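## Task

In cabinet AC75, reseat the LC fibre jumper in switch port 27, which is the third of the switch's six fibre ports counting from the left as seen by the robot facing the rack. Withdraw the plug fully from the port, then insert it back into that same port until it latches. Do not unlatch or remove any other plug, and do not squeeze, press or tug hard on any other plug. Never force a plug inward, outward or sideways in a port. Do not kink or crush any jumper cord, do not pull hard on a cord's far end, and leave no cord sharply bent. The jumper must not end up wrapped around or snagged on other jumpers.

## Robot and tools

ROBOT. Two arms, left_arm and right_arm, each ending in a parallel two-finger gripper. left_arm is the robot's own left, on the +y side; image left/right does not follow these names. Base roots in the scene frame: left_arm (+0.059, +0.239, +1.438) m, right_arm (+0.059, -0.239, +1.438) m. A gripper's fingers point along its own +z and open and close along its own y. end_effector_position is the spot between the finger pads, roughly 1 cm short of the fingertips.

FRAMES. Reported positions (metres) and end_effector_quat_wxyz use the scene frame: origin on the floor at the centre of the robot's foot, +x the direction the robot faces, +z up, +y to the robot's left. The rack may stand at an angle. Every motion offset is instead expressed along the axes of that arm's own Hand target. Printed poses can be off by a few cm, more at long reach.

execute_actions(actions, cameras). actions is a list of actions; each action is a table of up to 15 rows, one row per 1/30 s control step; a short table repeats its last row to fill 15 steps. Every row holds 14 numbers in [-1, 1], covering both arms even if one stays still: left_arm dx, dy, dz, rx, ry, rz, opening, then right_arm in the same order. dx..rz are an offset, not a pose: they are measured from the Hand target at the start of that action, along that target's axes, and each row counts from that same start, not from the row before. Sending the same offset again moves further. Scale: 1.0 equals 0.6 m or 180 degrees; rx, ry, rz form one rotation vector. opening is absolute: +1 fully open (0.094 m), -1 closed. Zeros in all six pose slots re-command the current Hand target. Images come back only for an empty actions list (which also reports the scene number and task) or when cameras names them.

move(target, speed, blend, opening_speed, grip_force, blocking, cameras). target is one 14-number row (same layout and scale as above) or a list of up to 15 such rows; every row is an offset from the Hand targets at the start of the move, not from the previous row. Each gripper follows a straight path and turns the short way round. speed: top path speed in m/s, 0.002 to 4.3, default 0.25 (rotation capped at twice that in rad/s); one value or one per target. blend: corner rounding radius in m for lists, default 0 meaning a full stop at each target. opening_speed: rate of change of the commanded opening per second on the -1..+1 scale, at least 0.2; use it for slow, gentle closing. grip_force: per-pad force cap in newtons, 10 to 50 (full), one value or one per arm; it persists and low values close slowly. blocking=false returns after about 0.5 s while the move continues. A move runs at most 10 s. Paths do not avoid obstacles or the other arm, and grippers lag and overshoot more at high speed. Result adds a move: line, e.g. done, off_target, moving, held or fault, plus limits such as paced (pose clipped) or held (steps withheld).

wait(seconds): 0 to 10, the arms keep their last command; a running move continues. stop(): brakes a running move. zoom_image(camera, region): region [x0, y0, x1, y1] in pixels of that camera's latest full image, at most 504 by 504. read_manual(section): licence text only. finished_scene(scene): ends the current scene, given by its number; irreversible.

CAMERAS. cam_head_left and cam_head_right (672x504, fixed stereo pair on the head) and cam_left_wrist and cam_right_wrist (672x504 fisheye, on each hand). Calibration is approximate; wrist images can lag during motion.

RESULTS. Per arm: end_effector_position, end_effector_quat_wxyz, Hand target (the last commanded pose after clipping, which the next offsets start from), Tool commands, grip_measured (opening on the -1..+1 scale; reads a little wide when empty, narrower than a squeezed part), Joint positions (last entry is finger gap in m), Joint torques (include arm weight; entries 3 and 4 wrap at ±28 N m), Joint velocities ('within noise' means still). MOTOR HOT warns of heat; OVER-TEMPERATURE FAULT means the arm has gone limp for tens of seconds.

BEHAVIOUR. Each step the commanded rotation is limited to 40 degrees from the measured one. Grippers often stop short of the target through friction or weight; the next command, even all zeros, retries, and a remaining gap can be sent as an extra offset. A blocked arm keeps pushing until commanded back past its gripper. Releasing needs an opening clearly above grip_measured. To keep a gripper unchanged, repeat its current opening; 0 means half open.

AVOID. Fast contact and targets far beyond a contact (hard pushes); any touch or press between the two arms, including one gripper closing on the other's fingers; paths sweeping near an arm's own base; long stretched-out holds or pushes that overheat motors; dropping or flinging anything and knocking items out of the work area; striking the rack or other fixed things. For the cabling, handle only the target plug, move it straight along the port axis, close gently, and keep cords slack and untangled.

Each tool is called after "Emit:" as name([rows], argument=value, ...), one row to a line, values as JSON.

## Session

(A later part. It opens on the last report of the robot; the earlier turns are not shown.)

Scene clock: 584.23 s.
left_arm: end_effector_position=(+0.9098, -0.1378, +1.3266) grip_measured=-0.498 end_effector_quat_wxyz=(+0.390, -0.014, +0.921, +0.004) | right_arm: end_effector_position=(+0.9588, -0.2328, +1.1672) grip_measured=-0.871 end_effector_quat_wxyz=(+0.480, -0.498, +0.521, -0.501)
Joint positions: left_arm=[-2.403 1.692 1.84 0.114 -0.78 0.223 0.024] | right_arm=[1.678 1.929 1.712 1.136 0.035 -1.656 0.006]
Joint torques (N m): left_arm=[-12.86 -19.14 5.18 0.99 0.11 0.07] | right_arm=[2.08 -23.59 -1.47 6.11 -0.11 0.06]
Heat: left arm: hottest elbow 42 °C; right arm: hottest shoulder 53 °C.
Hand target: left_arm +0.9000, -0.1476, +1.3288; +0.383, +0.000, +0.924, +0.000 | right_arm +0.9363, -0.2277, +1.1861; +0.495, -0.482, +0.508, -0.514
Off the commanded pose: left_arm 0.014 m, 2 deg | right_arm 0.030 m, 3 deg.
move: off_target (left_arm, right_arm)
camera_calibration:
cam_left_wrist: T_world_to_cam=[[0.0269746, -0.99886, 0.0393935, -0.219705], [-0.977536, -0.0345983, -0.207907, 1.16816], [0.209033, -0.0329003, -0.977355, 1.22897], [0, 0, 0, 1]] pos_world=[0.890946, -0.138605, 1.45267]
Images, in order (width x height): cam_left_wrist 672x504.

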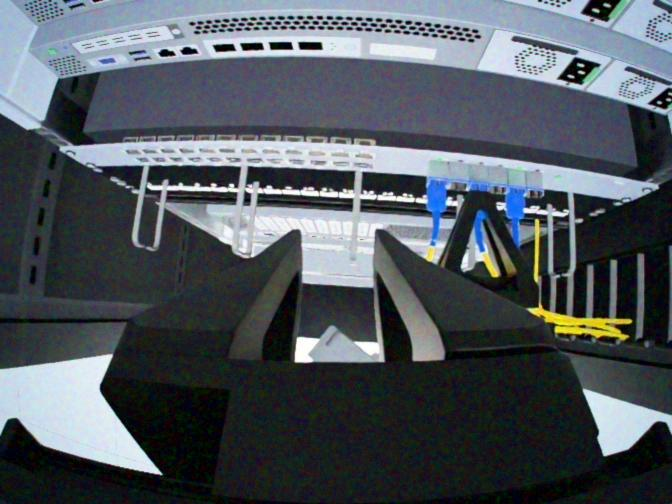

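Emit:
move(target=[0,0,0,0,0,0,-0.5,0,-0.002,-0.006,0.0,0,0,-0.97], speed=0.04)

Emit:
move(target=[0,0,0,0,0,0,-0.5,0,-0.002,-0.005,0.0,0,0,-0.97], speed=0.04, cameras=["cam_left_wrist"])

Emit:
zoom_image(camera="cam_left_wrist", region=[410, 140, 540, 260])

Scene clock: 591.77 s.
left_arm: end_effector_position=(+0.9098, -0.1378, +1.3266) grip_measured=-0.498 end_effector_quat_wxyz=(+0.390, -0.014, +0.921, +0.004) | right_arm: end_effector_position=(+0.9585, -0.2328, +1.1670) grip_measured=-0.871 end_effector_quat_wxyz=(+0.480, -0.498, +0.521, -0.501)
Joint positions: left_arm=[-2.403 1.692 1.84 0.114 -0.78 0.223 0.024] | right_arm=[1.678 1.929 1.711 1.136 0.035 -1.656 0.006]
Joint torques (N m): left_arm=[-13.22 -19.49 5.08 1.02 0.11 0.11] | right_arm=[2.32 -23.71 -2.4 6.34 -0.11 0.06]
Heat: left arm: hottest elbow 42 °C; right arm: hottest shoulder 53 °C.
Hand target: left_arm +0.9000, -0.1476, +1.3288; +0.383, +0.000, +0.924, +0.000 | right_arm +0.9327, -0.2276, +1.1873; +0.495, -0.482, +0.508, -0.514
Off the commanded pose: left_arm 0.014 m, 2 deg | right_arm 0.033 m, 3 deg.
move: off_target (left_arm, right_arm)

Scene clock: 593.13 s.
left_arm: end_effector_position=(+0.9098, -0.1378, +1.3266) grip_measured=-0.498 end_effector_quat_wxyz=(+0.390, -0.014, +0.921, +0.004) | right_arm: end_effector_position=(+0.9194, -0.2314, +1.1604) grip_measured=-0.919 end_effector_quat_wxyz=(+0.480, -0.497, +0.520, -0.502)
Joint positions: left_arm=[-2.403 1.692 1.84 0.114 -0.78 0.223 0.024] | right_arm=[1.678 1.912 1.587 1.246 0.035 -1.657 0.004]
Joint torques (N m): left_arm=[-12.57 -19.25 5.24 1.02 0.12 0.1] | right_arm=[2.2 -22.42 4.44 2.92 -0.12 0.04]
Heat: left arm: hottest elbow 42 °C; right arm: hottest shoulder 53 °C.
Hand target: left_arm +0.9000, -0.1476, +1.3288; +0.383, +0.000, +0.924, +0.000 | right_arm +0.9295, -0.2275, +1.1882; +0.495, -0.483, +0.508, -0.514
Off the commanded pose: left_arm 0.014 m, 2 deg | right_arm 0.030 m, 3 deg.
move: off_target (left_arm, right_arm)
camera_calibration:
cam_left_wrist: T_world_to_cam=[[0.0269746, -0.99886, 0.0393935, -0.219705], [-0.977536, -0.0345983, -0.207907, 1.16816], [0.209033, -0.0329003, -0.977355, 1.22897], [0, 0, 0, 1]] pos_world=[0.890946, -0.138605, 1.45267]
Images, in order (width x height): cam_left_wrist 672x504.

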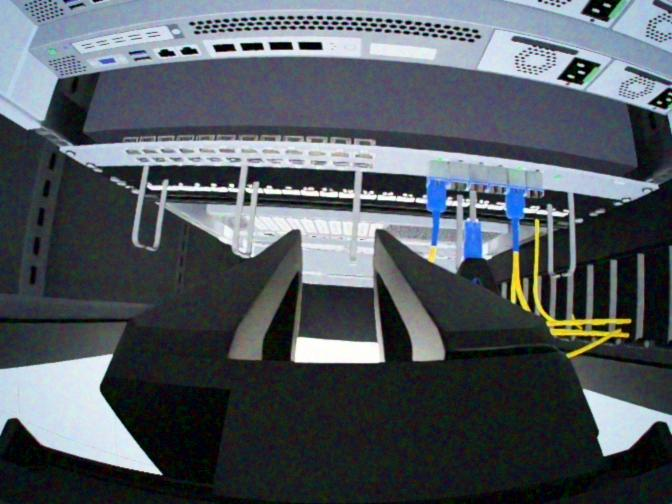

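Scaled by 3.877 from the camera's 672x504 image, which has a finer 960x720 frame.

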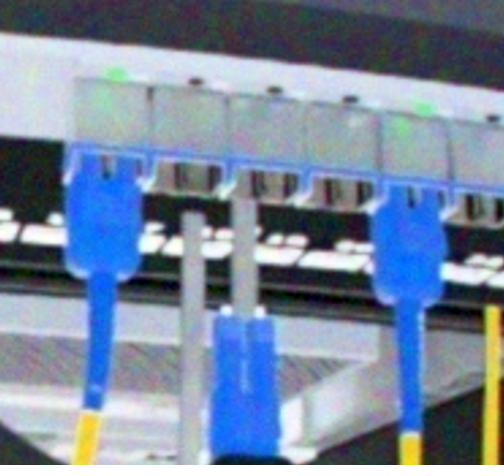

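Emit:
execute_actions(actions=[], cameras=["cam_right_wrist","cam_head_left"])

Emit:
zoom_image(camera="cam_right_wrist", region=[260, 90, 420, 270])

Scene clock: 597.33 s.
left_arm: end_effector_position=(+0.9098, -0.1378, +1.3266) grip_measured=-0.498 end_effector_quat_wxyz=(+0.390, -0.014, +0.921, +0.004) | right_arm: end_effector_position=(+0.9194, -0.2314, +1.1604) grip_measured=-0.919 end_effector_quat_wxyz=(+0.480, -0.497, +0.520, -0.502)
Joint positions: left_arm=[-2.403 1.692 1.84 0.114 -0.78 0.223 0.024] | right_arm=[1.678 1.912 1.587 1.246 0.035 -1.657 0.004]
Joint velocities: within noise
Joint torques (N m): left_arm=[-12.81 -19.31 5.14 1.03 0.11 0.08] | right_arm=[2.37 -22.36 4.46 2.97 -0.11 0.04]
Heat: left arm: hottest elbow 42 °C; right arm: hottest shoulder 54 °C.
Hand target: left_arm +0.9000, -0.1476, +1.3288; +0.383, +0.000, +0.924, +0.000 | right_arm +0.9295, -0.2275, +1.1882; +0.495, -0.483, +0.508, -0.514
Tool commands: left_gripper/opening=-0.5 right_gripper/opening=-0.97
Off the commanded pose: left_arm 0.014 m, 2 deg | right_arm 0.030 m, 3 deg.
camera_calibration:
cam_right_wrist: T_world_to_cam=[[0.0387191, 0.0107481, 0.999192, -1.19259], [-0.616763, -0.786483, 0.0323598, 0.352024], [0.786196, -0.617518, -0.0238229, -0.71269], [0, 0, 0, 1]] pos_world=[0.823605, -0.15042, 1.16325]
Images, in order (width x height): cam_head_left 672x504, cam_right_wrist 672x504.

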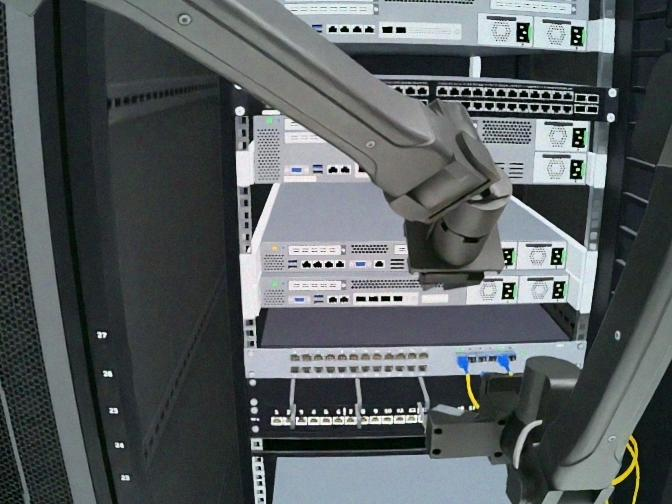

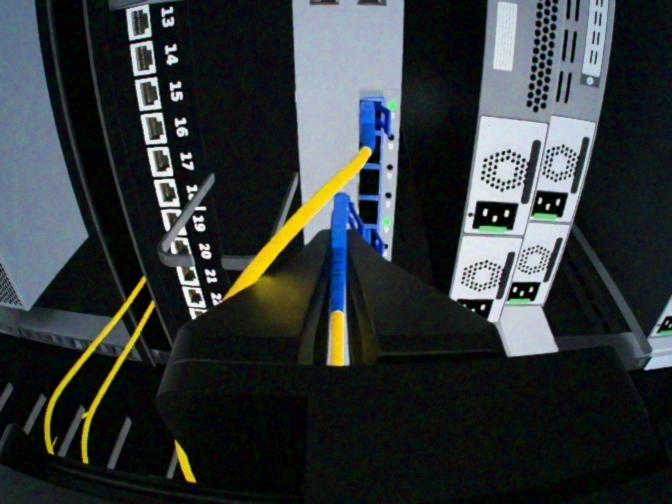

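Scaled by 2.800 from the camera's 672x504 image, which has a finer 960x720 frame.

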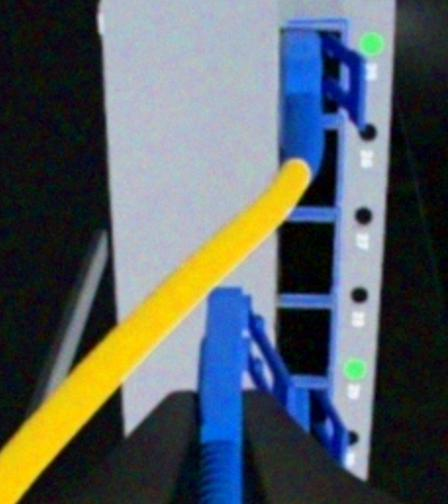

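Emit:
move(target=[0,0,0,0,0,0,-0.5,0,-0.014,0.004,-0.006,0,0,-0.97], speed=0.04, cameras=["cam_left_wrist","cam_right_wrist"])

Emit:
zoom_image(camera="cam_right_wrist", region=[260, 90, 420, 270])

Emit:
zoom_image(camera="cam_left_wrist", region=[410, 140, 540, 260])

Scene clock: 619.33 s.
left_arm: end_effector_position=(+0.9098, -0.1378, +1.3266) grip_measured=-0.498 end_effector_quat_wxyz=(+0.390, -0.014, +0.921, +0.004) | right_arm: end_effector_position=(+0.9222, -0.2325, +1.1749) grip_measured=-0.919 end_effector_quat_wxyz=(+0.483, -0.494, +0.518, -0.505)
Joint positions: left_arm=[-2.403 1.692 1.84 0.114 -0.78 0.223 0.024] | right_arm=[1.679 1.884 1.57 1.246 0.035 -1.657 0.004]
Joint torques (N m): left_arm=[-12.81 -19.31 5.12 0.91 0.1 0.08] | right_arm=[2.37 -22.77 4.15 1.88 -0.01 0.05]
Heat: left arm: hottest elbow 42 °C; right arm: hottest shoulder 56 °C.
Hand target: left_arm +0.9000, -0.1476, +1.3288; +0.383, +0.000, +0.924, +0.000 | right_arm +0.9318, -0.2276, +1.1968; +0.491, -0.487, +0.513, -0.509
Off the commanded pose: left_arm 0.014 m, 2 deg | right_arm 0.024 m, 1 deg.
move: off_target (left_arm, right_arm)
camera_calibration:
cam_left_wrist: T_world_to_cam=[[0.0269746, -0.99886, 0.0393935, -0.219705], [-0.977536, -0.0345983, -0.207907, 1.16816], [0.209033, -0.0329003, -0.977355, 1.22897], [0, 0, 0, 1]] pos_world=[0.890946, -0.138605, 1.45267]
cam_right_wrist: T_world_to_cam=[[0.0280001, 0.0105554, 0.999552, -1.19767], [-0.617583, -0.786089, 0.0256013, 0.361227], [0.786007, -0.618023, -0.0154918, -0.724922], [0, 0, 0, 1]] pos_world=[0.826416, -0.15142, 1.17666]
Images, in order (width x height): cam_left_wrist 672x504, cam_right_wrist 672x504.

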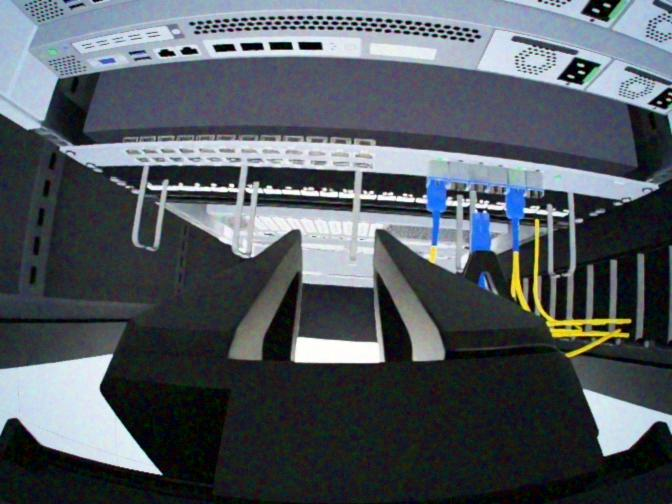

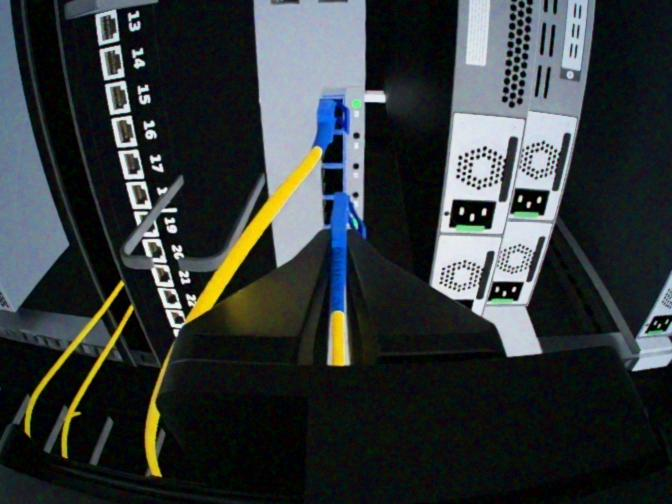

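Scaled by 2.800 from the camera's 672x504 image, which has a finer 960x720 frame.

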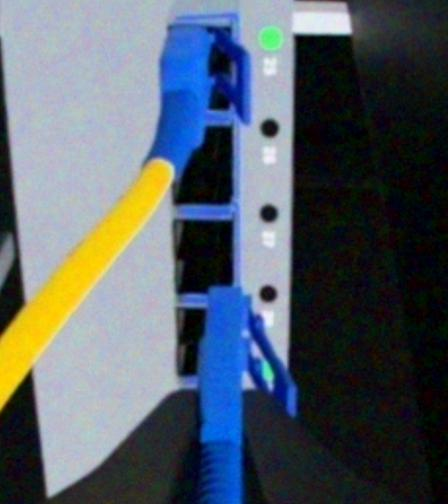

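Scaled by 3.877 from the camera's 672x504 image, which has a finer 960x720 frame.

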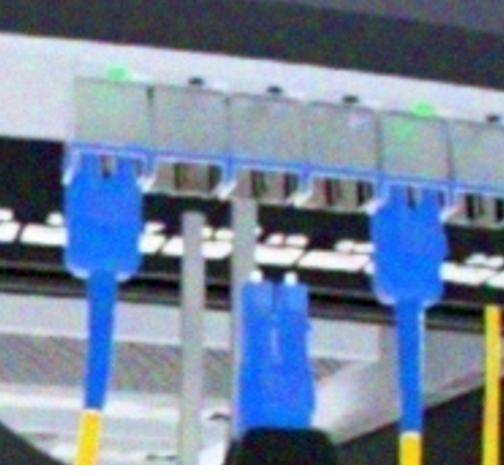

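Emit:
move(target=[0,0,0,0,0,0,-0.5,0,0.012,0.0,0.0,0.008,0,-0.97], speed=0.04)

Scene clock: 639.07 s.
left_arm: end_effector_position=(+0.9098, -0.1378, +1.3266) grip_measured=-0.498 end_effector_quat_wxyz=(+0.390, -0.014, +0.921, +0.004) | right_arm: end_effector_position=(+0.9220, -0.2327, +1.1748) grip_measured=-0.919 end_effector_quat_wxyz=(+0.477, -0.487, +0.525, -0.509)
Joint positions: left_arm=[-2.403 1.692 1.84 0.114 -0.78 0.223 0.024] | right_arm=[1.685 1.884 1.57 1.246 0.063 -1.657 0.004]
Joint torques (N m): left_arm=[-12.92 -19.02 5.14 1.02 0.12 0.09] | right_arm=[2.55 -21.42 5.63 1.96 0.03 0.01]
Heat: left arm: hottest elbow 41 °C; right arm: hottest shoulder 58 °C.
Hand target: left_arm +0.9000, -0.1476, +1.3288; +0.383, +0.000, +0.924, +0.000 | right_arm +0.9318, -0.2278, +1.1896; +0.484, -0.481, +0.519, -0.515
Off the commanded pose: left_arm 0.014 m, 2 deg | right_arm 0.018 m, 1 deg.
move: off_target (left_arm, right_arm)

Emit:
move(target=[0,0,0,0,0,0,-0.5,0,0.008,0.0,0.0,0.0,0,-0.97], speed=0.04)

Scene clock: 644.50 s.
left_arm: end_effector_position=(+0.9098, -0.1378, +1.3266) grip_measured=-0.498 end_effector_quat_wxyz=(+0.390, -0.014, +0.921, +0.004) | right_arm: end_effector_position=(+0.9220, -0.2327, +1.1748) grip_measured=-0.919 end_effector_quat_wxyz=(+0.477, -0.487, +0.525, -0.509)
Joint positions: left_arm=[-2.403 1.692 1.84 0.114 -0.78 0.223 0.024] | right_arm=[1.685 1.884 1.57 1.246 0.063 -1.657 0.004]
Joint torques (N m): left_arm=[-12.75 -19.14 5.14 0.87 0.08 0.07] | right_arm=[2.32 -20.84 6.48 2.15 0 0.01]
Heat: left arm: hottest elbow 41 °C; right arm: hottest shoulder 58 °C.
Hand target: left_arm +0.9000, -0.1476, +1.3288; +0.383, +0.000, +0.924, +0.000 | right_arm +0.9318, -0.2277, +1.1848; +0.484, -0.481, +0.519, -0.515
Off the commanded pose: left_arm 0.014 m, 2 deg | right_arm 0.015 m, 1 deg.
move: off_target (left_arm, right_arm)

Emit:
move(target=[0,0,0,0,0,0,-0.5,0,0.006,0.01,0.0,0.0,0,-0.97], speed=0.04, cameras=["cam_left_wrist","cam_right_wrist"])

Emit:
zoom_image(camera="cam_right_wrist", region=[260, 90, 420, 270])

Emit:
zoom_image(camera="cam_left_wrist", region=[410, 140, 540, 260])

Scene clock: 651.33 s.
left_arm: end_effector_position=(+0.9098, -0.1378, +1.3266) grip_measured=-0.498 end_effector_quat_wxyz=(+0.390, -0.014, +0.921, +0.004) | right_arm: end_effector_position=(+0.9277, -0.2328, +1.1748) grip_measured=-0.919 end_effector_quat_wxyz=(+0.479, -0.485, +0.524, -0.510)
Joint positions: left_arm=[-2.403 1.692 1.84 0.114 -0.78 0.223 0.024] | right_arm=[1.685 1.892 1.593 1.238 0.063 -1.657 0.004]
Joint torques (N m): left_arm=[-12.81 -19.19 5.07 0.87 0.11 0.11] | right_arm=[2.32 -19.84 7.15 1.76 -0.03 0.02]
Heat: left arm: hottest elbow 41 °C; right arm: hottest shoulder 58 °C.
Hand target: left_arm +0.9000, -0.1476, +1.3288; +0.383, +0.000, +0.924, +0.000 | right_arm +0.9379, -0.2281, +1.1814; +0.484, -0.481, +0.519, -0.515
Off the commanded pose: left_arm 0.014 m, 2 deg | right_arm 0.013 m, 1 deg.
move: off_target (left_arm, right_arm)
camera_calibration:
cam_left_wrist: T_world_to_cam=[[0.0269746, -0.99886, 0.0393935, -0.219705], [-0.977536, -0.0345983, -0.207907, 1.16816], [0.209033, -0.0329003, -0.977355, 1.22897], [0, 0, 0, 1]] pos_world=[0.890946, -0.138605, 1.45267]
cam_right_wrist: T_world_to_cam=[[0.0243484, 0.00517083, 0.99969, -1.19582], [-0.637095, -0.770538, 0.0195026, 0.393286], [0.7704, -0.637373, -0.0154671, -0.719428], [0, 0, 0, 1]] pos_world=[0.833925, -0.149318, 1.17666]
Images, in order (width x height): cam_left_wrist 672x504, cam_right_wrist 672x504.

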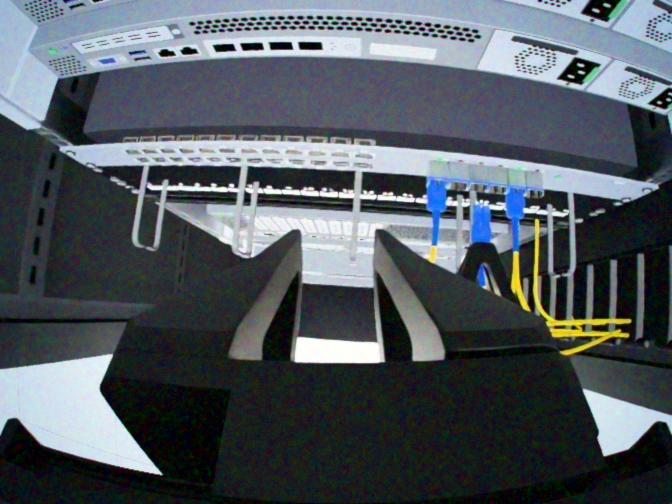

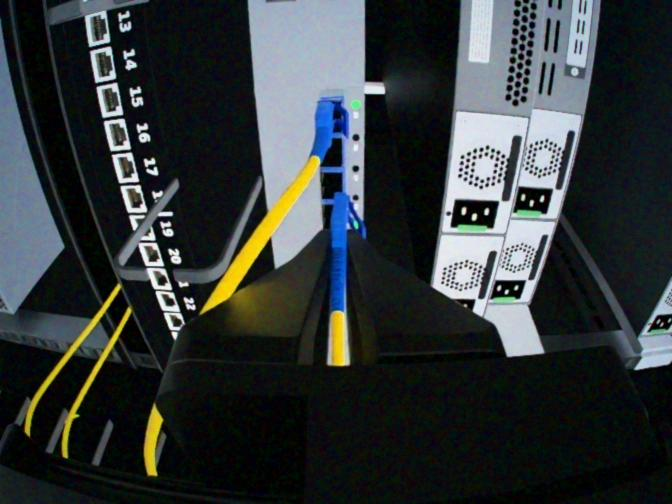

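Scaled by 2.800 from the camera's 672x504 image, which has a finer 960x720 frame.

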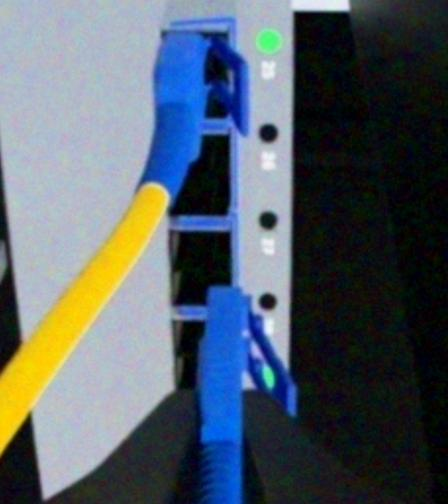

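Scaled by 3.877 from the camera's 672x504 image, which has a finer 960x720 frame.

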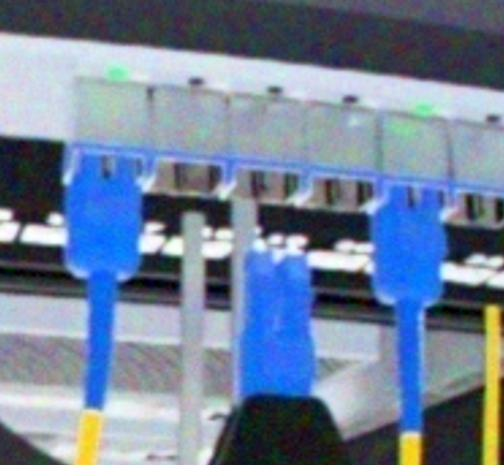

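Emit:
move(target=[0,0,0,0,0,0,-0.5,-0.001,0.008,0.0,0.0,0.0,0,-0.97], speed=0.04)

Emit:
move(target=[0,0,0,0,0,0,-0.5,-0.001,0.005,0.0,0.0,0.0,0,-0.97], speed=0.04)

Scene clock: 658.60 s.
left_arm: end_effector_position=(+0.9098, -0.1378, +1.3266) grip_measured=-0.498 end_effector_quat_wxyz=(+0.390, -0.014, +0.921, +0.004) | right_arm: end_effector_position=(+0.9269, -0.2322, +1.1681) grip_measured=-0.919 end_effector_quat_wxyz=(+0.478, -0.487, +0.525, -0.509)
Joint positions: left_arm=[-2.403 1.692 1.84 0.114 -0.78 0.223 0.024] | right_arm=[1.685 1.906 1.602 1.237 0.063 -1.657 0.004]
Joint torques (N m): left_arm=[-12.92 -19.6 5.01 0.92 0.13 0.09] | right_arm=[2.02 -20.25 7.19 1.84 -0.03 0.01]
Heat: left arm: hottest elbow 41 °C; right arm: hottest shoulder 58 °C.
Hand target: left_arm +0.9000, -0.1476, +1.3288; +0.383, +0.000, +0.924, +0.000 | right_arm +0.9378, -0.2275, +1.1763; +0.484, -0.481, +0.519, -0.515
Off the commanded pose: left_arm 0.014 m, 2 deg | right_arm 0.015 m, 1 deg.
move: off_target (left_arm, right_arm)

Scene clock: 659.40 s.
left_arm: end_effector_position=(+0.9098, -0.1378, +1.3266) grip_measured=-0.498 end_effector_quat_wxyz=(+0.390, -0.014, +0.921, +0.004) | right_arm: end_effector_position=(+0.9274, -0.2319, +1.1658) grip_measured=-0.919 end_effector_quat_wxyz=(+0.478, -0.486, +0.525, -0.509)
Joint positions: left_arm=[-2.403 1.692 1.84 0.114 -0.78 0.223 0.024] | right_arm=[1.685 1.913 1.61 1.237 0.063 -1.657 0.004]
Joint torques (N m): left_arm=[-12.98 -18.96 5.19 1.03 0.12 0.1] | right_arm=[2.49 -20.25 6.99 1.88 -0.02 -0.01]
Heat: left arm: hottest elbow 41 °C; right arm: hottest shoulder 58 °C.
Hand target: left_arm +0.9000, -0.1476, +1.3288; +0.383, +0.000, +0.924, +0.000 | right_arm +0.9379, -0.2269, +1.1734; +0.484, -0.481, +0.519, -0.515
Off the commanded pose: left_arm 0.014 m, 2 deg | right_arm 0.014 m, 1 deg.
move: off_target (left_arm, right_arm)

Emit:
move(target=[0,0,0,0,0,0,-0.5,0.001,-0.008,0.004,0.0,0.0,0,-0.97], speed=0.04)

Emit:
move(target=[0,0,0,0,0,0,-0.5,0.0,-0.004,0.004,0.0,0.0,0,-0.97], speed=0.04, cameras=["cam_left_wrist","cam_right_wrist"])

Emit:
zoom_image(camera="cam_right_wrist", region=[260, 90, 420, 270])

Emit:
zoom_image(camera="cam_left_wrist", region=[410, 140, 540, 260])

Scene clock: 668.47 s.
left_arm: end_effector_position=(+0.9098, -0.1378, +1.3266) grip_measured=-0.498 end_effector_quat_wxyz=(+0.390, -0.014, +0.921, +0.004) | right_arm: end_effector_position=(+0.9274, -0.2318, +1.1647) grip_measured=-0.919 end_effector_quat_wxyz=(+0.477, -0.488, +0.526, -0.508)
Joint positions: left_arm=[-2.403 1.692 1.84 0.114 -0.78 0.223 0.024] | right_arm=[1.685 1.913 1.61 1.233 0.063 -1.657 0.004]
Joint torques (N m): left_arm=[-12.81 -19.31 5.16 0.99 0.1 0.11] | right_arm=[2.08 -20.95 6.79 2 -0.01 0.01]
Heat: left arm: hottest elbow 41 °C; right arm: hottest shoulder 58 °C.
Hand target: left_arm +0.9000, -0.1476, +1.3288; +0.383, +0.000, +0.924, +0.000 | right_arm +0.9403, -0.2277, +1.1783; +0.484, -0.481, +0.519, -0.515
Off the commanded pose: left_arm 0.014 m, 2 deg | right_arm 0.019 m, 2 deg.
move: off_target (left_arm, right_arm)

Scene clock: 669.20 s.
left_arm: end_effector_position=(+0.9098, -0.1378, +1.3266) grip_measured=-0.498 end_effector_quat_wxyz=(+0.390, -0.014, +0.921, +0.004) | right_arm: end_effector_position=(+0.9273, -0.2317, +1.1631) grip_measured=-0.919 end_effector_quat_wxyz=(+0.475, -0.489, +0.527, -0.506)
Joint positions: left_arm=[-2.403 1.692 1.84 0.114 -0.78 0.223 0.024] | right_arm=[1.685 1.913 1.61 1.226 0.063 -1.657 0.004]
Joint torques (N m): left_arm=[-13.22 -19.55 5.08 0.96 0.11 0.06] | right_arm=[2.37 -21.13 7.02 1.91 -0.04 0.02]
Heat: left arm: hottest elbow 41 °C; right arm: hottest shoulder 58 °C.
Hand target: left_arm +0.9000, -0.1476, +1.3288; +0.383, +0.000, +0.924, +0.000 | right_arm +0.9427, -0.2279, +1.1807; +0.484, -0.481, +0.519, -0.515
Off the commanded pose: left_arm 0.014 m, 2 deg | right_arm 0.024 m, 2 deg.
move: off_target (left_arm, right_arm)
camera_calibration:
cam_left_wrist: T_world_to_cam=[[0.0269746, -0.99886, 0.0393935, -0.219705], [-0.977536, -0.0345983, -0.207907, 1.16816], [0.209033, -0.0329003, -0.977355, 1.22897], [0, 0, 0, 1]] pos_world=[0.890946, -0.138605, 1.45267]
cam_right_wrist: T_world_to_cam=[[0.0386902, 0.00509544, 0.999238, -1.19686], [-0.635703, -0.771406, 0.0285479, 0.382157], [0.770964, -0.636323, -0.0266066, -0.705953], [0, 0, 0, 1]] pos_world=[0.83351, -0.148318, 1.16626]
Images, in order (width x height): cam_left_wrist 672x504, cam_right_wrist 672x504.

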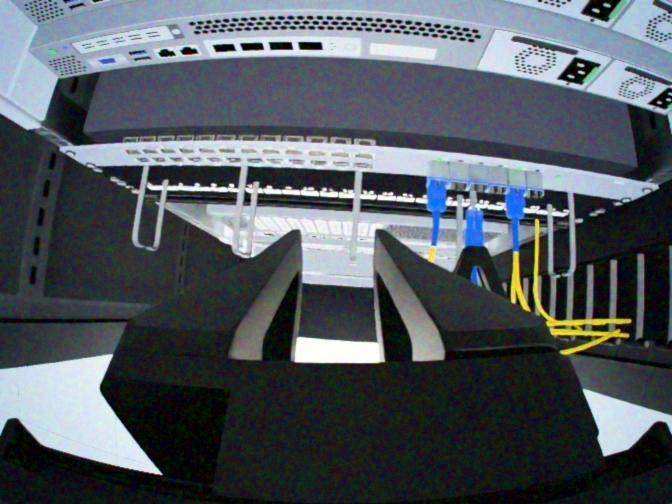

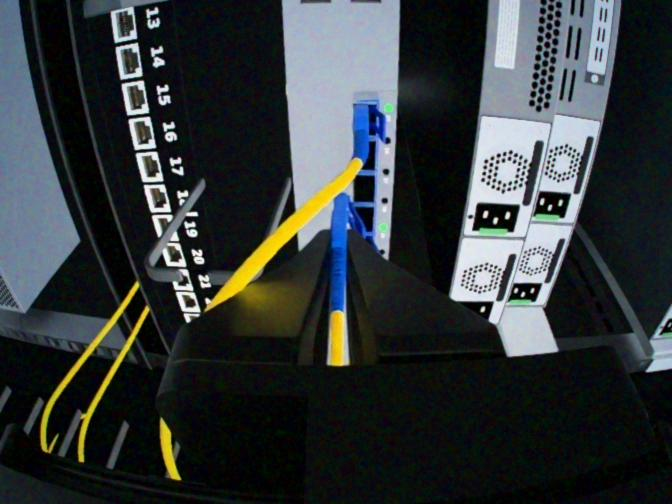

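Scaled by 2.800 from the camera's 672x504 image, which has a finer 960x720 frame.

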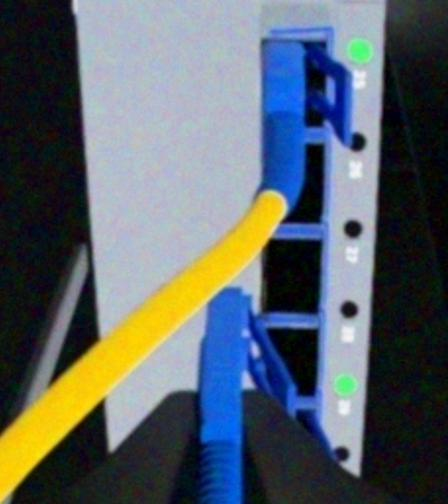

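Scaled by 3.877 from the camera's 672x504 image, which has a finer 960x720 frame.

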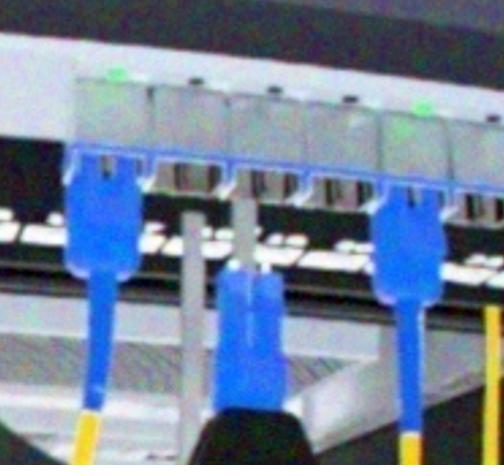

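Emit:
move(target=[0,0,0,0,0,0,-0.5,0.0,-0.007,0.0,0.0,0.0,0,-0.97], speed=0.04)

Emit:
move(target=[0,0,0,0,0,0,-0.5,0.0,-0.004,0.0,0.0,0.0,0,-0.97], speed=0.04)

Scene clock: 676.97 s.
left_arm: end_effector_position=(+0.9098, -0.1378, +1.3266) grip_measured=-0.498 end_effector_quat_wxyz=(+0.390, -0.014, +0.921, +0.004) | right_arm: end_effector_position=(+0.9273, -0.2317, +1.1630) grip_measured=-0.919 end_effector_quat_wxyz=(+0.475, -0.490, +0.527, -0.506)
Joint positions: left_arm=[-2.403 1.692 1.84 0.114 -0.78 0.223 0.024] | right_arm=[1.685 1.913 1.61 1.226 0.063 -1.657 0.004]
Joint torques (N m): left_arm=[-12.92 -19.31 5.19 0.92 0.12 0.11] | right_arm=[2.67 -22.36 6.24 1.84 -0.01 -0.01]
Heat: left arm: hottest elbow 41 °C; right arm: hottest shoulder 58 °C.
Hand target: left_arm +0.9000, -0.1476, +1.3288; +0.383, +0.000, +0.924, +0.000 | right_arm +0.9427, -0.2279, +1.1849; +0.484, -0.481, +0.519, -0.515
Off the commanded pose: left_arm 0.014 m, 2 deg | right_arm 0.027 m, 2 deg.
move: off_target (left_arm, right_arm)

Scene clock: 677.70 s.
left_arm: end_effector_position=(+0.9098, -0.1378, +1.3266) grip_measured=-0.498 end_effector_quat_wxyz=(+0.390, -0.014, +0.921, +0.004) | right_arm: end_effector_position=(+0.9273, -0.2316, +1.1624) grip_measured=-0.919 end_effector_quat_wxyz=(+0.475, -0.490, +0.528, -0.506)
Joint positions: left_arm=[-2.403 1.692 1.84 0.114 -0.78 0.223 0.024] | right_arm=[1.685 1.913 1.61 1.224 0.063 -1.657 0.004]
Joint torques (N m): left_arm=[-13.04 -19.49 5.18 0.91 0.12 0.09] | right_arm=[2.49 -22.48 5.9 1.8 -0.02 0]
Heat: left arm: hottest elbow 41 °C; right arm: hottest shoulder 58 °C.
Hand target: left_arm +0.9000, -0.1476, +1.3288; +0.383, +0.000, +0.924, +0.000 | right_arm +0.9427, -0.2279, +1.1873; +0.484, -0.481, +0.519, -0.515
Off the commanded pose: left_arm 0.014 m, 2 deg | right_arm 0.029 m, 2 deg.
move: off_target (left_arm, right_arm)

Emit:
move(target=[0,0,0,0,0,0,-0.5,0.0,-0.005,0.0,0.0,0.0,0,-0.97], speed=0.04)

Emit:
move(target=[0,0,0,0,0,0,-0.5,0.0,-0.004,0.0,0.0,0.0,0,-0.97], speed=0.04)

Scene clock: 700.03 s.
left_arm: end_effector_position=(+0.9098, -0.1378, +1.3266) grip_measured=-0.498 end_effector_quat_wxyz=(+0.390, -0.014, +0.921, +0.004) | right_arm: end_effector_position=(+0.9273, -0.2316, +1.1624) grip_measured=-0.919 end_effector_quat_wxyz=(+0.475, -0.490, +0.528, -0.506)
Joint positions: left_arm=[-2.403 1.692 1.84 0.114 -0.78 0.223 0.024] | right_arm=[1.685 1.913 1.61 1.224 0.063 -1.657 0.004]
Joint torques (N m): left_arm=[-12.69 -19.72 5.16 1.01 0.09 0.09] | right_arm=[2.14 -23.18 5.34 1.84 0 0]
Heat: left arm: hottest elbow 41 °C; right arm: hottest shoulder 60 °C.
Hand target: left_arm +0.9000, -0.1476, +1.3288; +0.383, +0.000, +0.924, +0.000 | right_arm +0.9427, -0.2279, +1.1903; +0.484, -0.481, +0.519, -0.515
Off the commanded pose: left_arm 0.014 m, 2 deg | right_arm 0.032 m, 2 deg.
move: off_target (left_arm, right_arm)

Scene clock: 700.83 s.
left_arm: end_effector_position=(+0.9098, -0.1378, +1.3266) grip_measured=-0.498 end_effector_quat_wxyz=(+0.390, -0.014, +0.921, +0.004) | right_arm: end_effector_position=(+0.9287, -0.2316, +1.1650) grip_measured=-0.919 end_effector_quat_wxyz=(+0.475, -0.490, +0.527, -0.506)
Joint positions: left_arm=[-2.403 1.692 1.84 0.114 -0.78 0.223 0.024] | right_arm=[1.686 1.909 1.61 1.221 0.063 -1.657 0.004]
Joint torques (N m): left_arm=[-12.86 -19.55 5.18 0.88 0.11 0.11] | right_arm=[2.37 -23 5 1.91 0.01 -0.02]
Heat: left arm: hottest elbow 41 °C; right arm: hottest shoulder 60 °C.
Hand target: left_arm +0.9000, -0.1476, +1.3288; +0.383, +0.000, +0.924, +0.000 | right_arm +0.9426, -0.2277, +1.1924; +0.484, -0.481, +0.519, -0.515
Off the commanded pose: left_arm 0.014 m, 2 deg | right_arm 0.031 m, 2 deg.
move: off_target (left_arm, right_arm)

Emit:
move(target=[0,0,0,0,0,0,-0.5,0.0,-0.006,0.0,0.0,0.0,0,-0.97], speed=0.04, cameras=["cam_left_wrist","cam_right_wrist"])

Emit:
zoom_image(camera="cam_right_wrist", region=[260, 90, 420, 270])

Emit:
zoom_image(camera="cam_left_wrist", region=[410, 140, 540, 260])

Scene clock: 714.73 s.
left_arm: end_effector_position=(+0.9098, -0.1378, +1.3266) grip_measured=-0.498 end_effector_quat_wxyz=(+0.390, -0.014, +0.921, +0.004) | right_arm: end_effector_position=(+0.9317, -0.2323, +1.1714) grip_measured=-0.919 end_effector_quat_wxyz=(+0.477, -0.488, +0.526, -0.508)
Joint positions: left_arm=[-2.403 1.692 1.84 0.114 -0.78 0.223 0.024] | right_arm=[1.686 1.9 1.61 1.219 0.063 -1.657 0.004]
Joint torques (N m): left_arm=[-12.34 -19.55 5.14 0.9 0.11 0.09] | right_arm=[2.67 -23.65 4.6 1.94 0.01 -0.01]
Heat: left arm: hottest elbow 41 °C; right arm: hottest shoulder 60 °C.
Hand target: left_arm +0.9000, -0.1476, +1.3288; +0.383, +0.000, +0.924, +0.000 | right_arm +0.9426, -0.2277, +1.1961; +0.484, -0.481, +0.519, -0.515
Off the commanded pose: left_arm 0.014 m, 2 deg | right_arm 0.027 m, 2 deg.
move: off_target (left_arm, right_arm)
camera_calibration:
cam_left_wrist: T_world_to_cam=[[0.0269746, -0.99886, 0.0393935, -0.219705], [-0.977536, -0.0345983, -0.207907, 1.16816], [0.209033, -0.0329003, -0.977355, 1.22897], [0, 0, 0, 1]] pos_world=[0.890946, -0.138605, 1.45267]
cam_right_wrist: T_world_to_cam=[[0.0323334, 0.00477468, 0.999466, -1.19971], [-0.636484, -0.770908, 0.0242735, 0.390022], [0.770612, -0.636928, -0.021887, -0.714864], [0, 0, 0, 1]] pos_world=[0.837916, -0.148917, 1.17396]
Images, in order (width x height): cam_left_wrist 672x504, cam_right_wrist 672x504.

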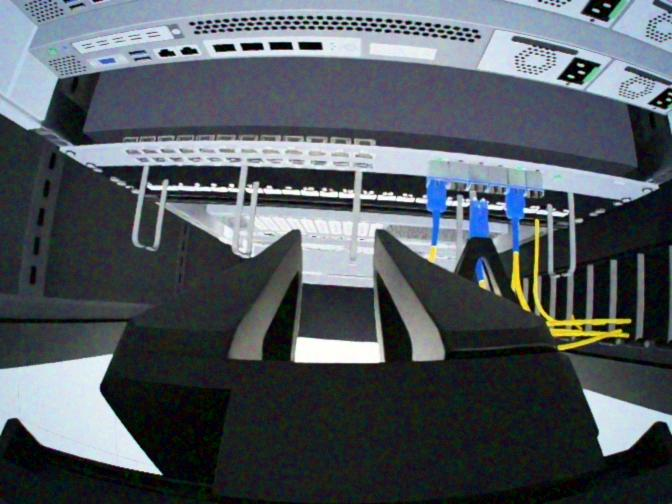

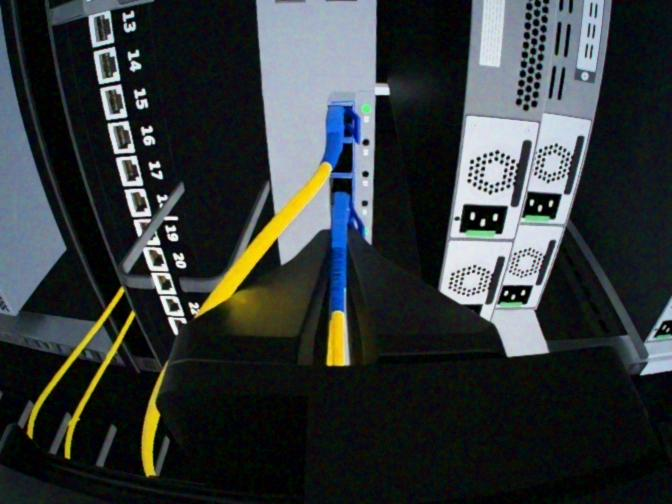

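Scaled by 2.800 from the camera's 672x504 image, which has a finer 960x720 frame.

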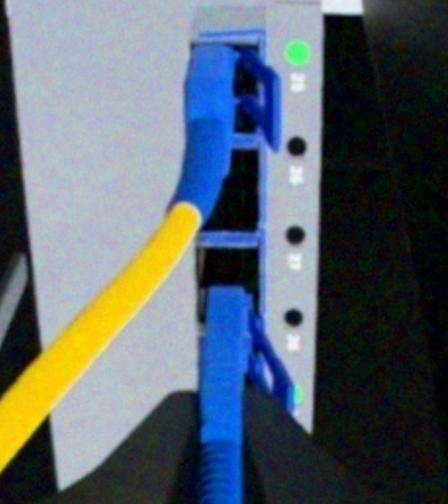

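Scaled by 3.877 from the camera's 672x504 image, which has a finer 960x720 frame.

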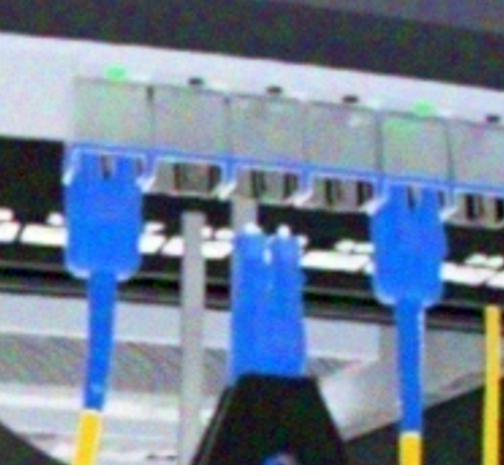

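Emit:
move(target=[0,0,0,0,0,0,-0.5,0.0,0.009,0.006,0.0,0.0,0,-0.97], speed=0.04)

Emit:
move(target=[0,0,0,0,0,0,-0.5,0.0,0.005,0.004,0.0,0.0,0,-0.97], speed=0.04)

Scene clock: 723.60 s.
left_arm: end_effector_position=(+0.9098, -0.1378, +1.3266) grip_measured=-0.498 end_effector_quat_wxyz=(+0.390, -0.014, +0.921, +0.004) | right_arm: end_effector_position=(+0.9316, -0.2321, +1.1698) grip_measured=-0.919 end_effector_quat_wxyz=(+0.475, -0.489, +0.527, -0.506)
Joint positions: left_arm=[-2.403 1.692 1.84 0.114 -0.78 0.223 0.024] | right_arm=[1.686 1.9 1.61 1.213 0.063 -1.657 0.004]
Joint torques (N m): left_arm=[-12.92 -19.66 5.11 1.03 0.11 0.1] | right_arm=[2.02 -22.07 6.34 1.83 -0.03 -0.01]
Heat: left arm: hottest elbow 41 °C; right arm: hottest shoulder 60 °C.
Hand target: left_arm +0.9000, -0.1476, +1.3288; +0.383, +0.000, +0.924, +0.000 | right_arm +0.9462, -0.2279, +1.1907; +0.484, -0.481, +0.519, -0.515
Off the commanded pose: left_arm 0.014 m, 2 deg | right_arm 0.026 m, 2 deg.
move: off_target (left_arm, right_arm)

Scene clock: 724.60 s.
left_arm: end_effector_position=(+0.9098, -0.1378, +1.3266) grip_measured=-0.498 end_effector_quat_wxyz=(+0.390, -0.014, +0.921, +0.004) | right_arm: end_effector_position=(+0.9332, -0.2322, +1.1701) grip_measured=-0.919 end_effector_quat_wxyz=(+0.475, -0.490, +0.527, -0.506)
Joint positions: left_arm=[-2.403 1.692 1.84 0.114 -0.78 0.223 0.024] | right_arm=[1.686 1.9 1.614 1.208 0.063 -1.657 0.004]
Joint torques (N m): left_arm=[-12.75 -19.02 5.19 0.95 0.13 0.08] | right_arm=[2.32 -21.42 7.3 1.89 -0.03 0.01]
Heat: left arm: hottest elbow 41 °C; right arm: hottest shoulder 60 °C.
Hand target: left_arm +0.9000, -0.1476, +1.3288; +0.383, +0.000, +0.924, +0.000 | right_arm +0.9486, -0.2281, +1.1877; +0.484, -0.481, +0.519, -0.515
Off the commanded pose: left_arm 0.014 m, 2 deg | right_arm 0.024 m, 2 deg.
move: off_target (left_arm, right_arm)

Emit:
move(target=[0,0,0,0,0,0,-0.5,0.0,0.0,0.008,0.0,0.0,0,-0.97], speed=0.04, cameras=["cam_left_wrist","cam_right_wrist"])

Emit:
zoom_image(camera="cam_right_wrist", region=[260, 90, 420, 270])

Emit:
zoom_image(camera="cam_left_wrist", region=[410, 140, 540, 260])

Scene clock: 733.10 s.
left_arm: end_effector_position=(+0.9098, -0.1378, +1.3266) grip_measured=-0.498 end_effector_quat_wxyz=(+0.390, -0.014, +0.921, +0.004) | right_arm: end_effector_position=(+0.9394, -0.2325, +1.1733) grip_measured=-0.919 end_effector_quat_wxyz=(+0.476, -0.488, +0.526, -0.507)
Joint positions: left_arm=[-2.403 1.692 1.84 0.114 -0.78 0.223 0.024] | right_arm=[1.686 1.9 1.631 1.195 0.063 -1.657 0.004]
Joint torques (N m): left_arm=[-12.63 -19.02 5.15 0.94 0.1 0.09] | right_arm=[2.32 -21.13 7.51 1.81 -0.03 0.01]
Heat: left arm: hottest elbow 41 °C; right arm: hottest shoulder 59 °C.
Hand target: left_arm +0.9000, -0.1476, +1.3288; +0.383, +0.000, +0.924, +0.000 | right_arm +0.9534, -0.2284, +1.1878; +0.484, -0.481, +0.519, -0.515
Off the commanded pose: left_arm 0.014 m, 2 deg | right_arm 0.021 m, 2 deg.
move: off_target (left_arm, right_arm)
camera_calibration:
cam_left_wrist: T_world_to_cam=[[0.0269746, -0.99886, 0.0393935, -0.219705], [-0.977536, -0.0345983, -0.207907, 1.16816], [0.209033, -0.0329003, -0.977355, 1.22897], [0, 0, 0, 1]] pos_world=[0.890946, -0.138605, 1.45267]
cam_right_wrist: T_world_to_cam=[[0.035352, 0.00512871, 0.999362, -1.20453], [-0.636186, -0.771082, 0.026462, 0.391798], [0.770726, -0.636715, -0.0239965, -0.718381], [0, 0, 0, 1]] pos_world=[0.845513, -0.149118, 1.17616]
Images, in order (width x height): cam_left_wrist 672x504, cam_right_wrist 672x504.

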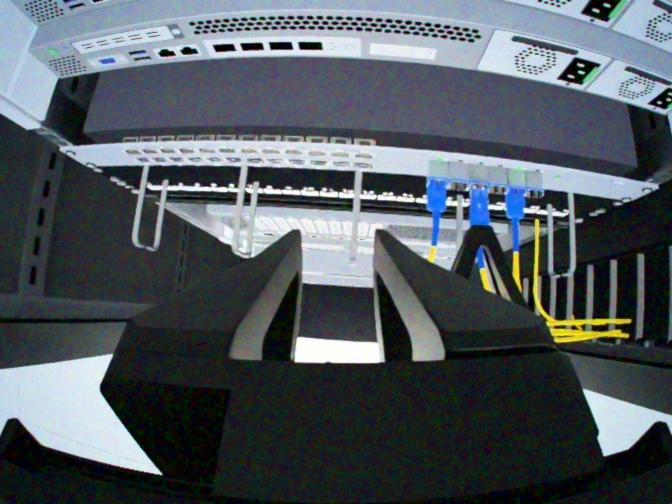

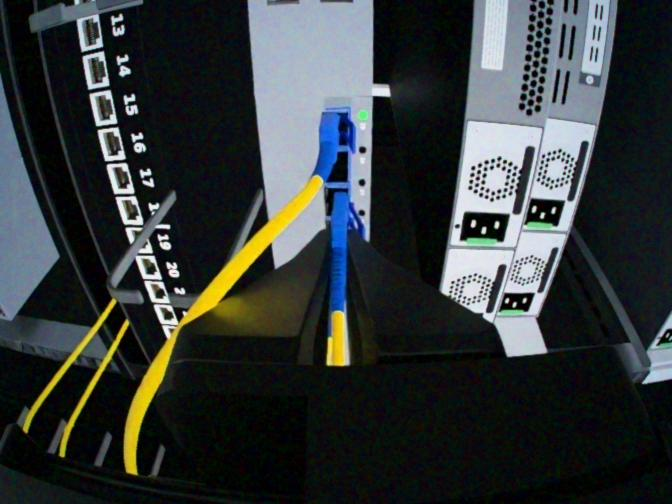

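Scaled by 2.800 from the camera's 672x504 image, which has a finer 960x720 frame.

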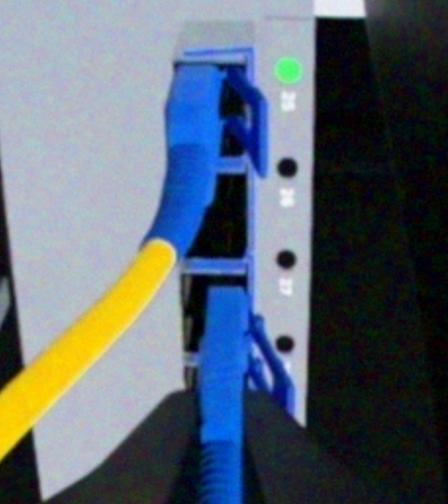

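Scaled by 3.877 from the camera's 672x504 image, which has a finer 960x720 frame.

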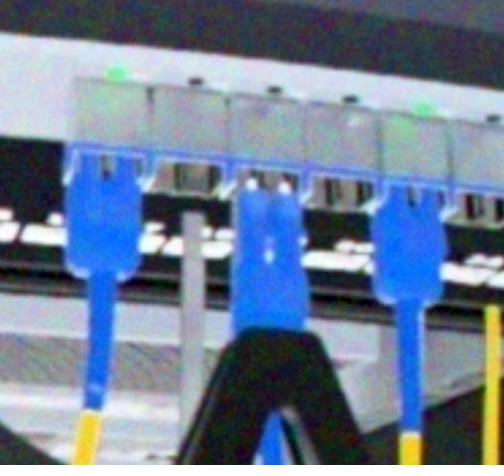

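Emit:
move(target=[0,0,0,0,0,0,-0.5,0.0,0.010,-0.002,0.0,0.0,0,-0.97], speed=0.04)

Emit:
move(target=[0,0,0,0,0,0,-0.5,0.0,0.003,0.0,0.0,0.0,0,-0.97], speed=0.04)

Scene clock: 743.27 s.
left_arm: end_effector_position=(+0.9098, -0.1378, +1.3266) grip_measured=-0.498 end_effector_quat_wxyz=(+0.390, -0.014, +0.921, +0.004) | right_arm: end_effector_position=(+0.9399, -0.2323, +1.1710) grip_measured=-0.919 end_effector_quat_wxyz=(+0.476, -0.488, +0.526, -0.507)
Joint positions: left_arm=[-2.403 1.692 1.84 0.114 -0.78 0.223 0.024] | right_arm=[1.686 1.906 1.639 1.195 0.063 -1.657 0.004]
Joint torques (N m): left_arm=[-12.63 -19.08 5.05 0.95 0.09 0.1] | right_arm=[2.2 -20.72 7.83 2.13 -0.06 -0.01]
Heat: left arm: hottest elbow 41 °C; right arm: hottest shoulder 59 °C.
Hand target: left_arm +0.9000, -0.1476, +1.3288; +0.383, +0.000, +0.924, +0.000 | right_arm +0.9522, -0.2283, +1.1818; +0.484, -0.481, +0.519, -0.515
Off the commanded pose: left_arm 0.014 m, 2 deg | right_arm 0.017 m, 2 deg.
move: off_target (left_arm, right_arm)

Scene clock: 744.00 s.
left_arm: end_effector_position=(+0.9098, -0.1378, +1.3266) grip_measured=-0.498 end_effector_quat_wxyz=(+0.390, -0.014, +0.921, +0.004) | right_arm: end_effector_position=(+0.9404, -0.2323, +1.1703) grip_measured=-0.919 end_effector_quat_wxyz=(+0.477, -0.488, +0.526, -0.508)
Joint positions: left_arm=[-2.403 1.692 1.84 0.114 -0.78 0.223 0.024] | right_arm=[1.686 1.909 1.643 1.195 0.063 -1.657 0.004]
Joint torques (N m): left_arm=[-12.69 -19.19 5.19 0.95 0.12 0.08] | right_arm=[2.2 -20.6 7.76 2.02 -0.06 0.03]
Heat: left arm: hottest elbow 41 °C; right arm: hottest shoulder 58 °C.
Hand target: left_arm +0.9000, -0.1476, +1.3288; +0.383, +0.000, +0.924, +0.000 | right_arm +0.9522, -0.2283, +1.1801; +0.484, -0.481, +0.519, -0.515
Off the commanded pose: left_arm 0.014 m, 2 deg | right_arm 0.016 m, 2 deg.
move: off_target (left_arm, right_arm)

Good: z=1.1703. A touch lower and forward.

Emit:
move(target=[0,0,0,0,0,0,-0.5,0.0,0.003,0.006,0.0,0.0,0,-0.97], speed=0.03, cameras=["cam_left_wrist","cam_right_wrist"])

Emit:
zoom_image(camera="cam_right_wrist", region=[260, 90, 420, 270])

Emit:
zoom_image(camera="cam_left_wrist", region=[410, 140, 540, 260])

Scene clock: 750.57 s.
left_arm: end_effector_position=(+0.9098, -0.1378, +1.3266) grip_measured=-0.498 end_effector_quat_wxyz=(+0.390, -0.014, +0.921, +0.004) | right_arm: end_effector_position=(+0.9442, -0.2323, +1.1703) grip_measured=-0.919 end_effector_quat_wxyz=(+0.478, -0.486, +0.525, -0.510)
Joint positions: left_arm=[-2.403 1.692 1.84 0.114 -0.78 0.223 0.024] | right_arm=[1.686 1.917 1.66 1.192 0.063 -1.657 0.004]
Joint torques (N m): left_arm=[-12.75 -19.25 5.11 0.91 0.11 0.07] | right_arm=[2.26 -20.48 7.87 1.85 -0.07 0.05]
Heat: left arm: hottest elbow 41 °C; right arm: hottest shoulder 58 °C.
Hand target: left_arm +0.9000, -0.1476, +1.3288; +0.383, +0.000, +0.924, +0.000 | right_arm +0.9558, -0.2286, +1.1781; +0.484, -0.481, +0.519, -0.515
Off the commanded pose: left_arm 0.014 m, 2 deg | right_arm 0.015 m, 1 deg.
move: off_target (left_arm, right_arm)
camera_calibration:
cam_left_wrist: T_world_to_cam=[[0.0269746, -0.99886, 0.0393935, -0.219705], [-0.977536, -0.0345983, -0.207907, 1.16816], [0.209033, -0.0329003, -0.977355, 1.22897], [0, 0, 0, 1]] pos_world=[0.890946, -0.138605, 1.45267]
cam_right_wrist: T_world_to_cam=[[0.027395, 0.00523562, 0.999611, -1.19442], [-0.636935, -0.770618, 0.0214918, 0.401785], [0.770431, -0.637276, -0.0177763, -0.729189], [0, 0, 0, 1]] pos_world=[0.850422, -0.148818, 1.17236]
Images, in order (width x height): cam_left_wrist 672x504, cam_right_wrist 672x504.

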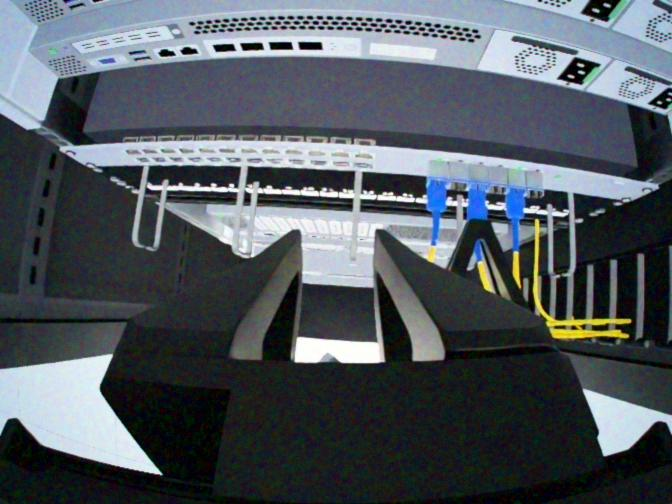

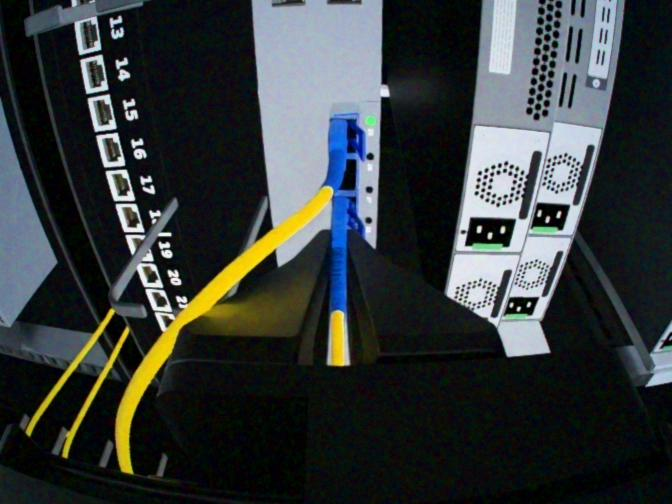

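Scaled by 2.800 from the camera's 672x504 image, which has a finer 960x720 frame.

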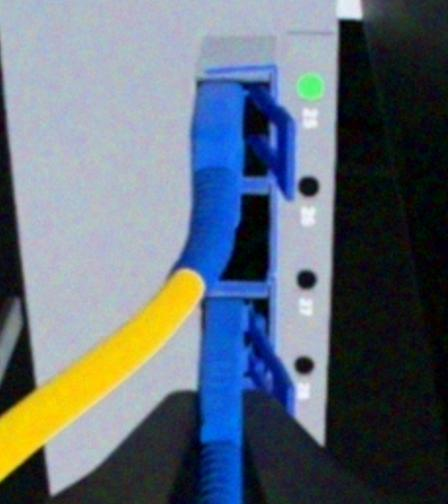

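Scaled by 3.877 from the camera's 672x504 image, which has a finer 960x720 frame.

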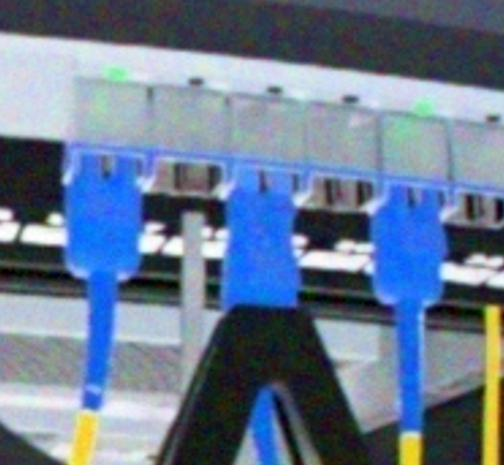

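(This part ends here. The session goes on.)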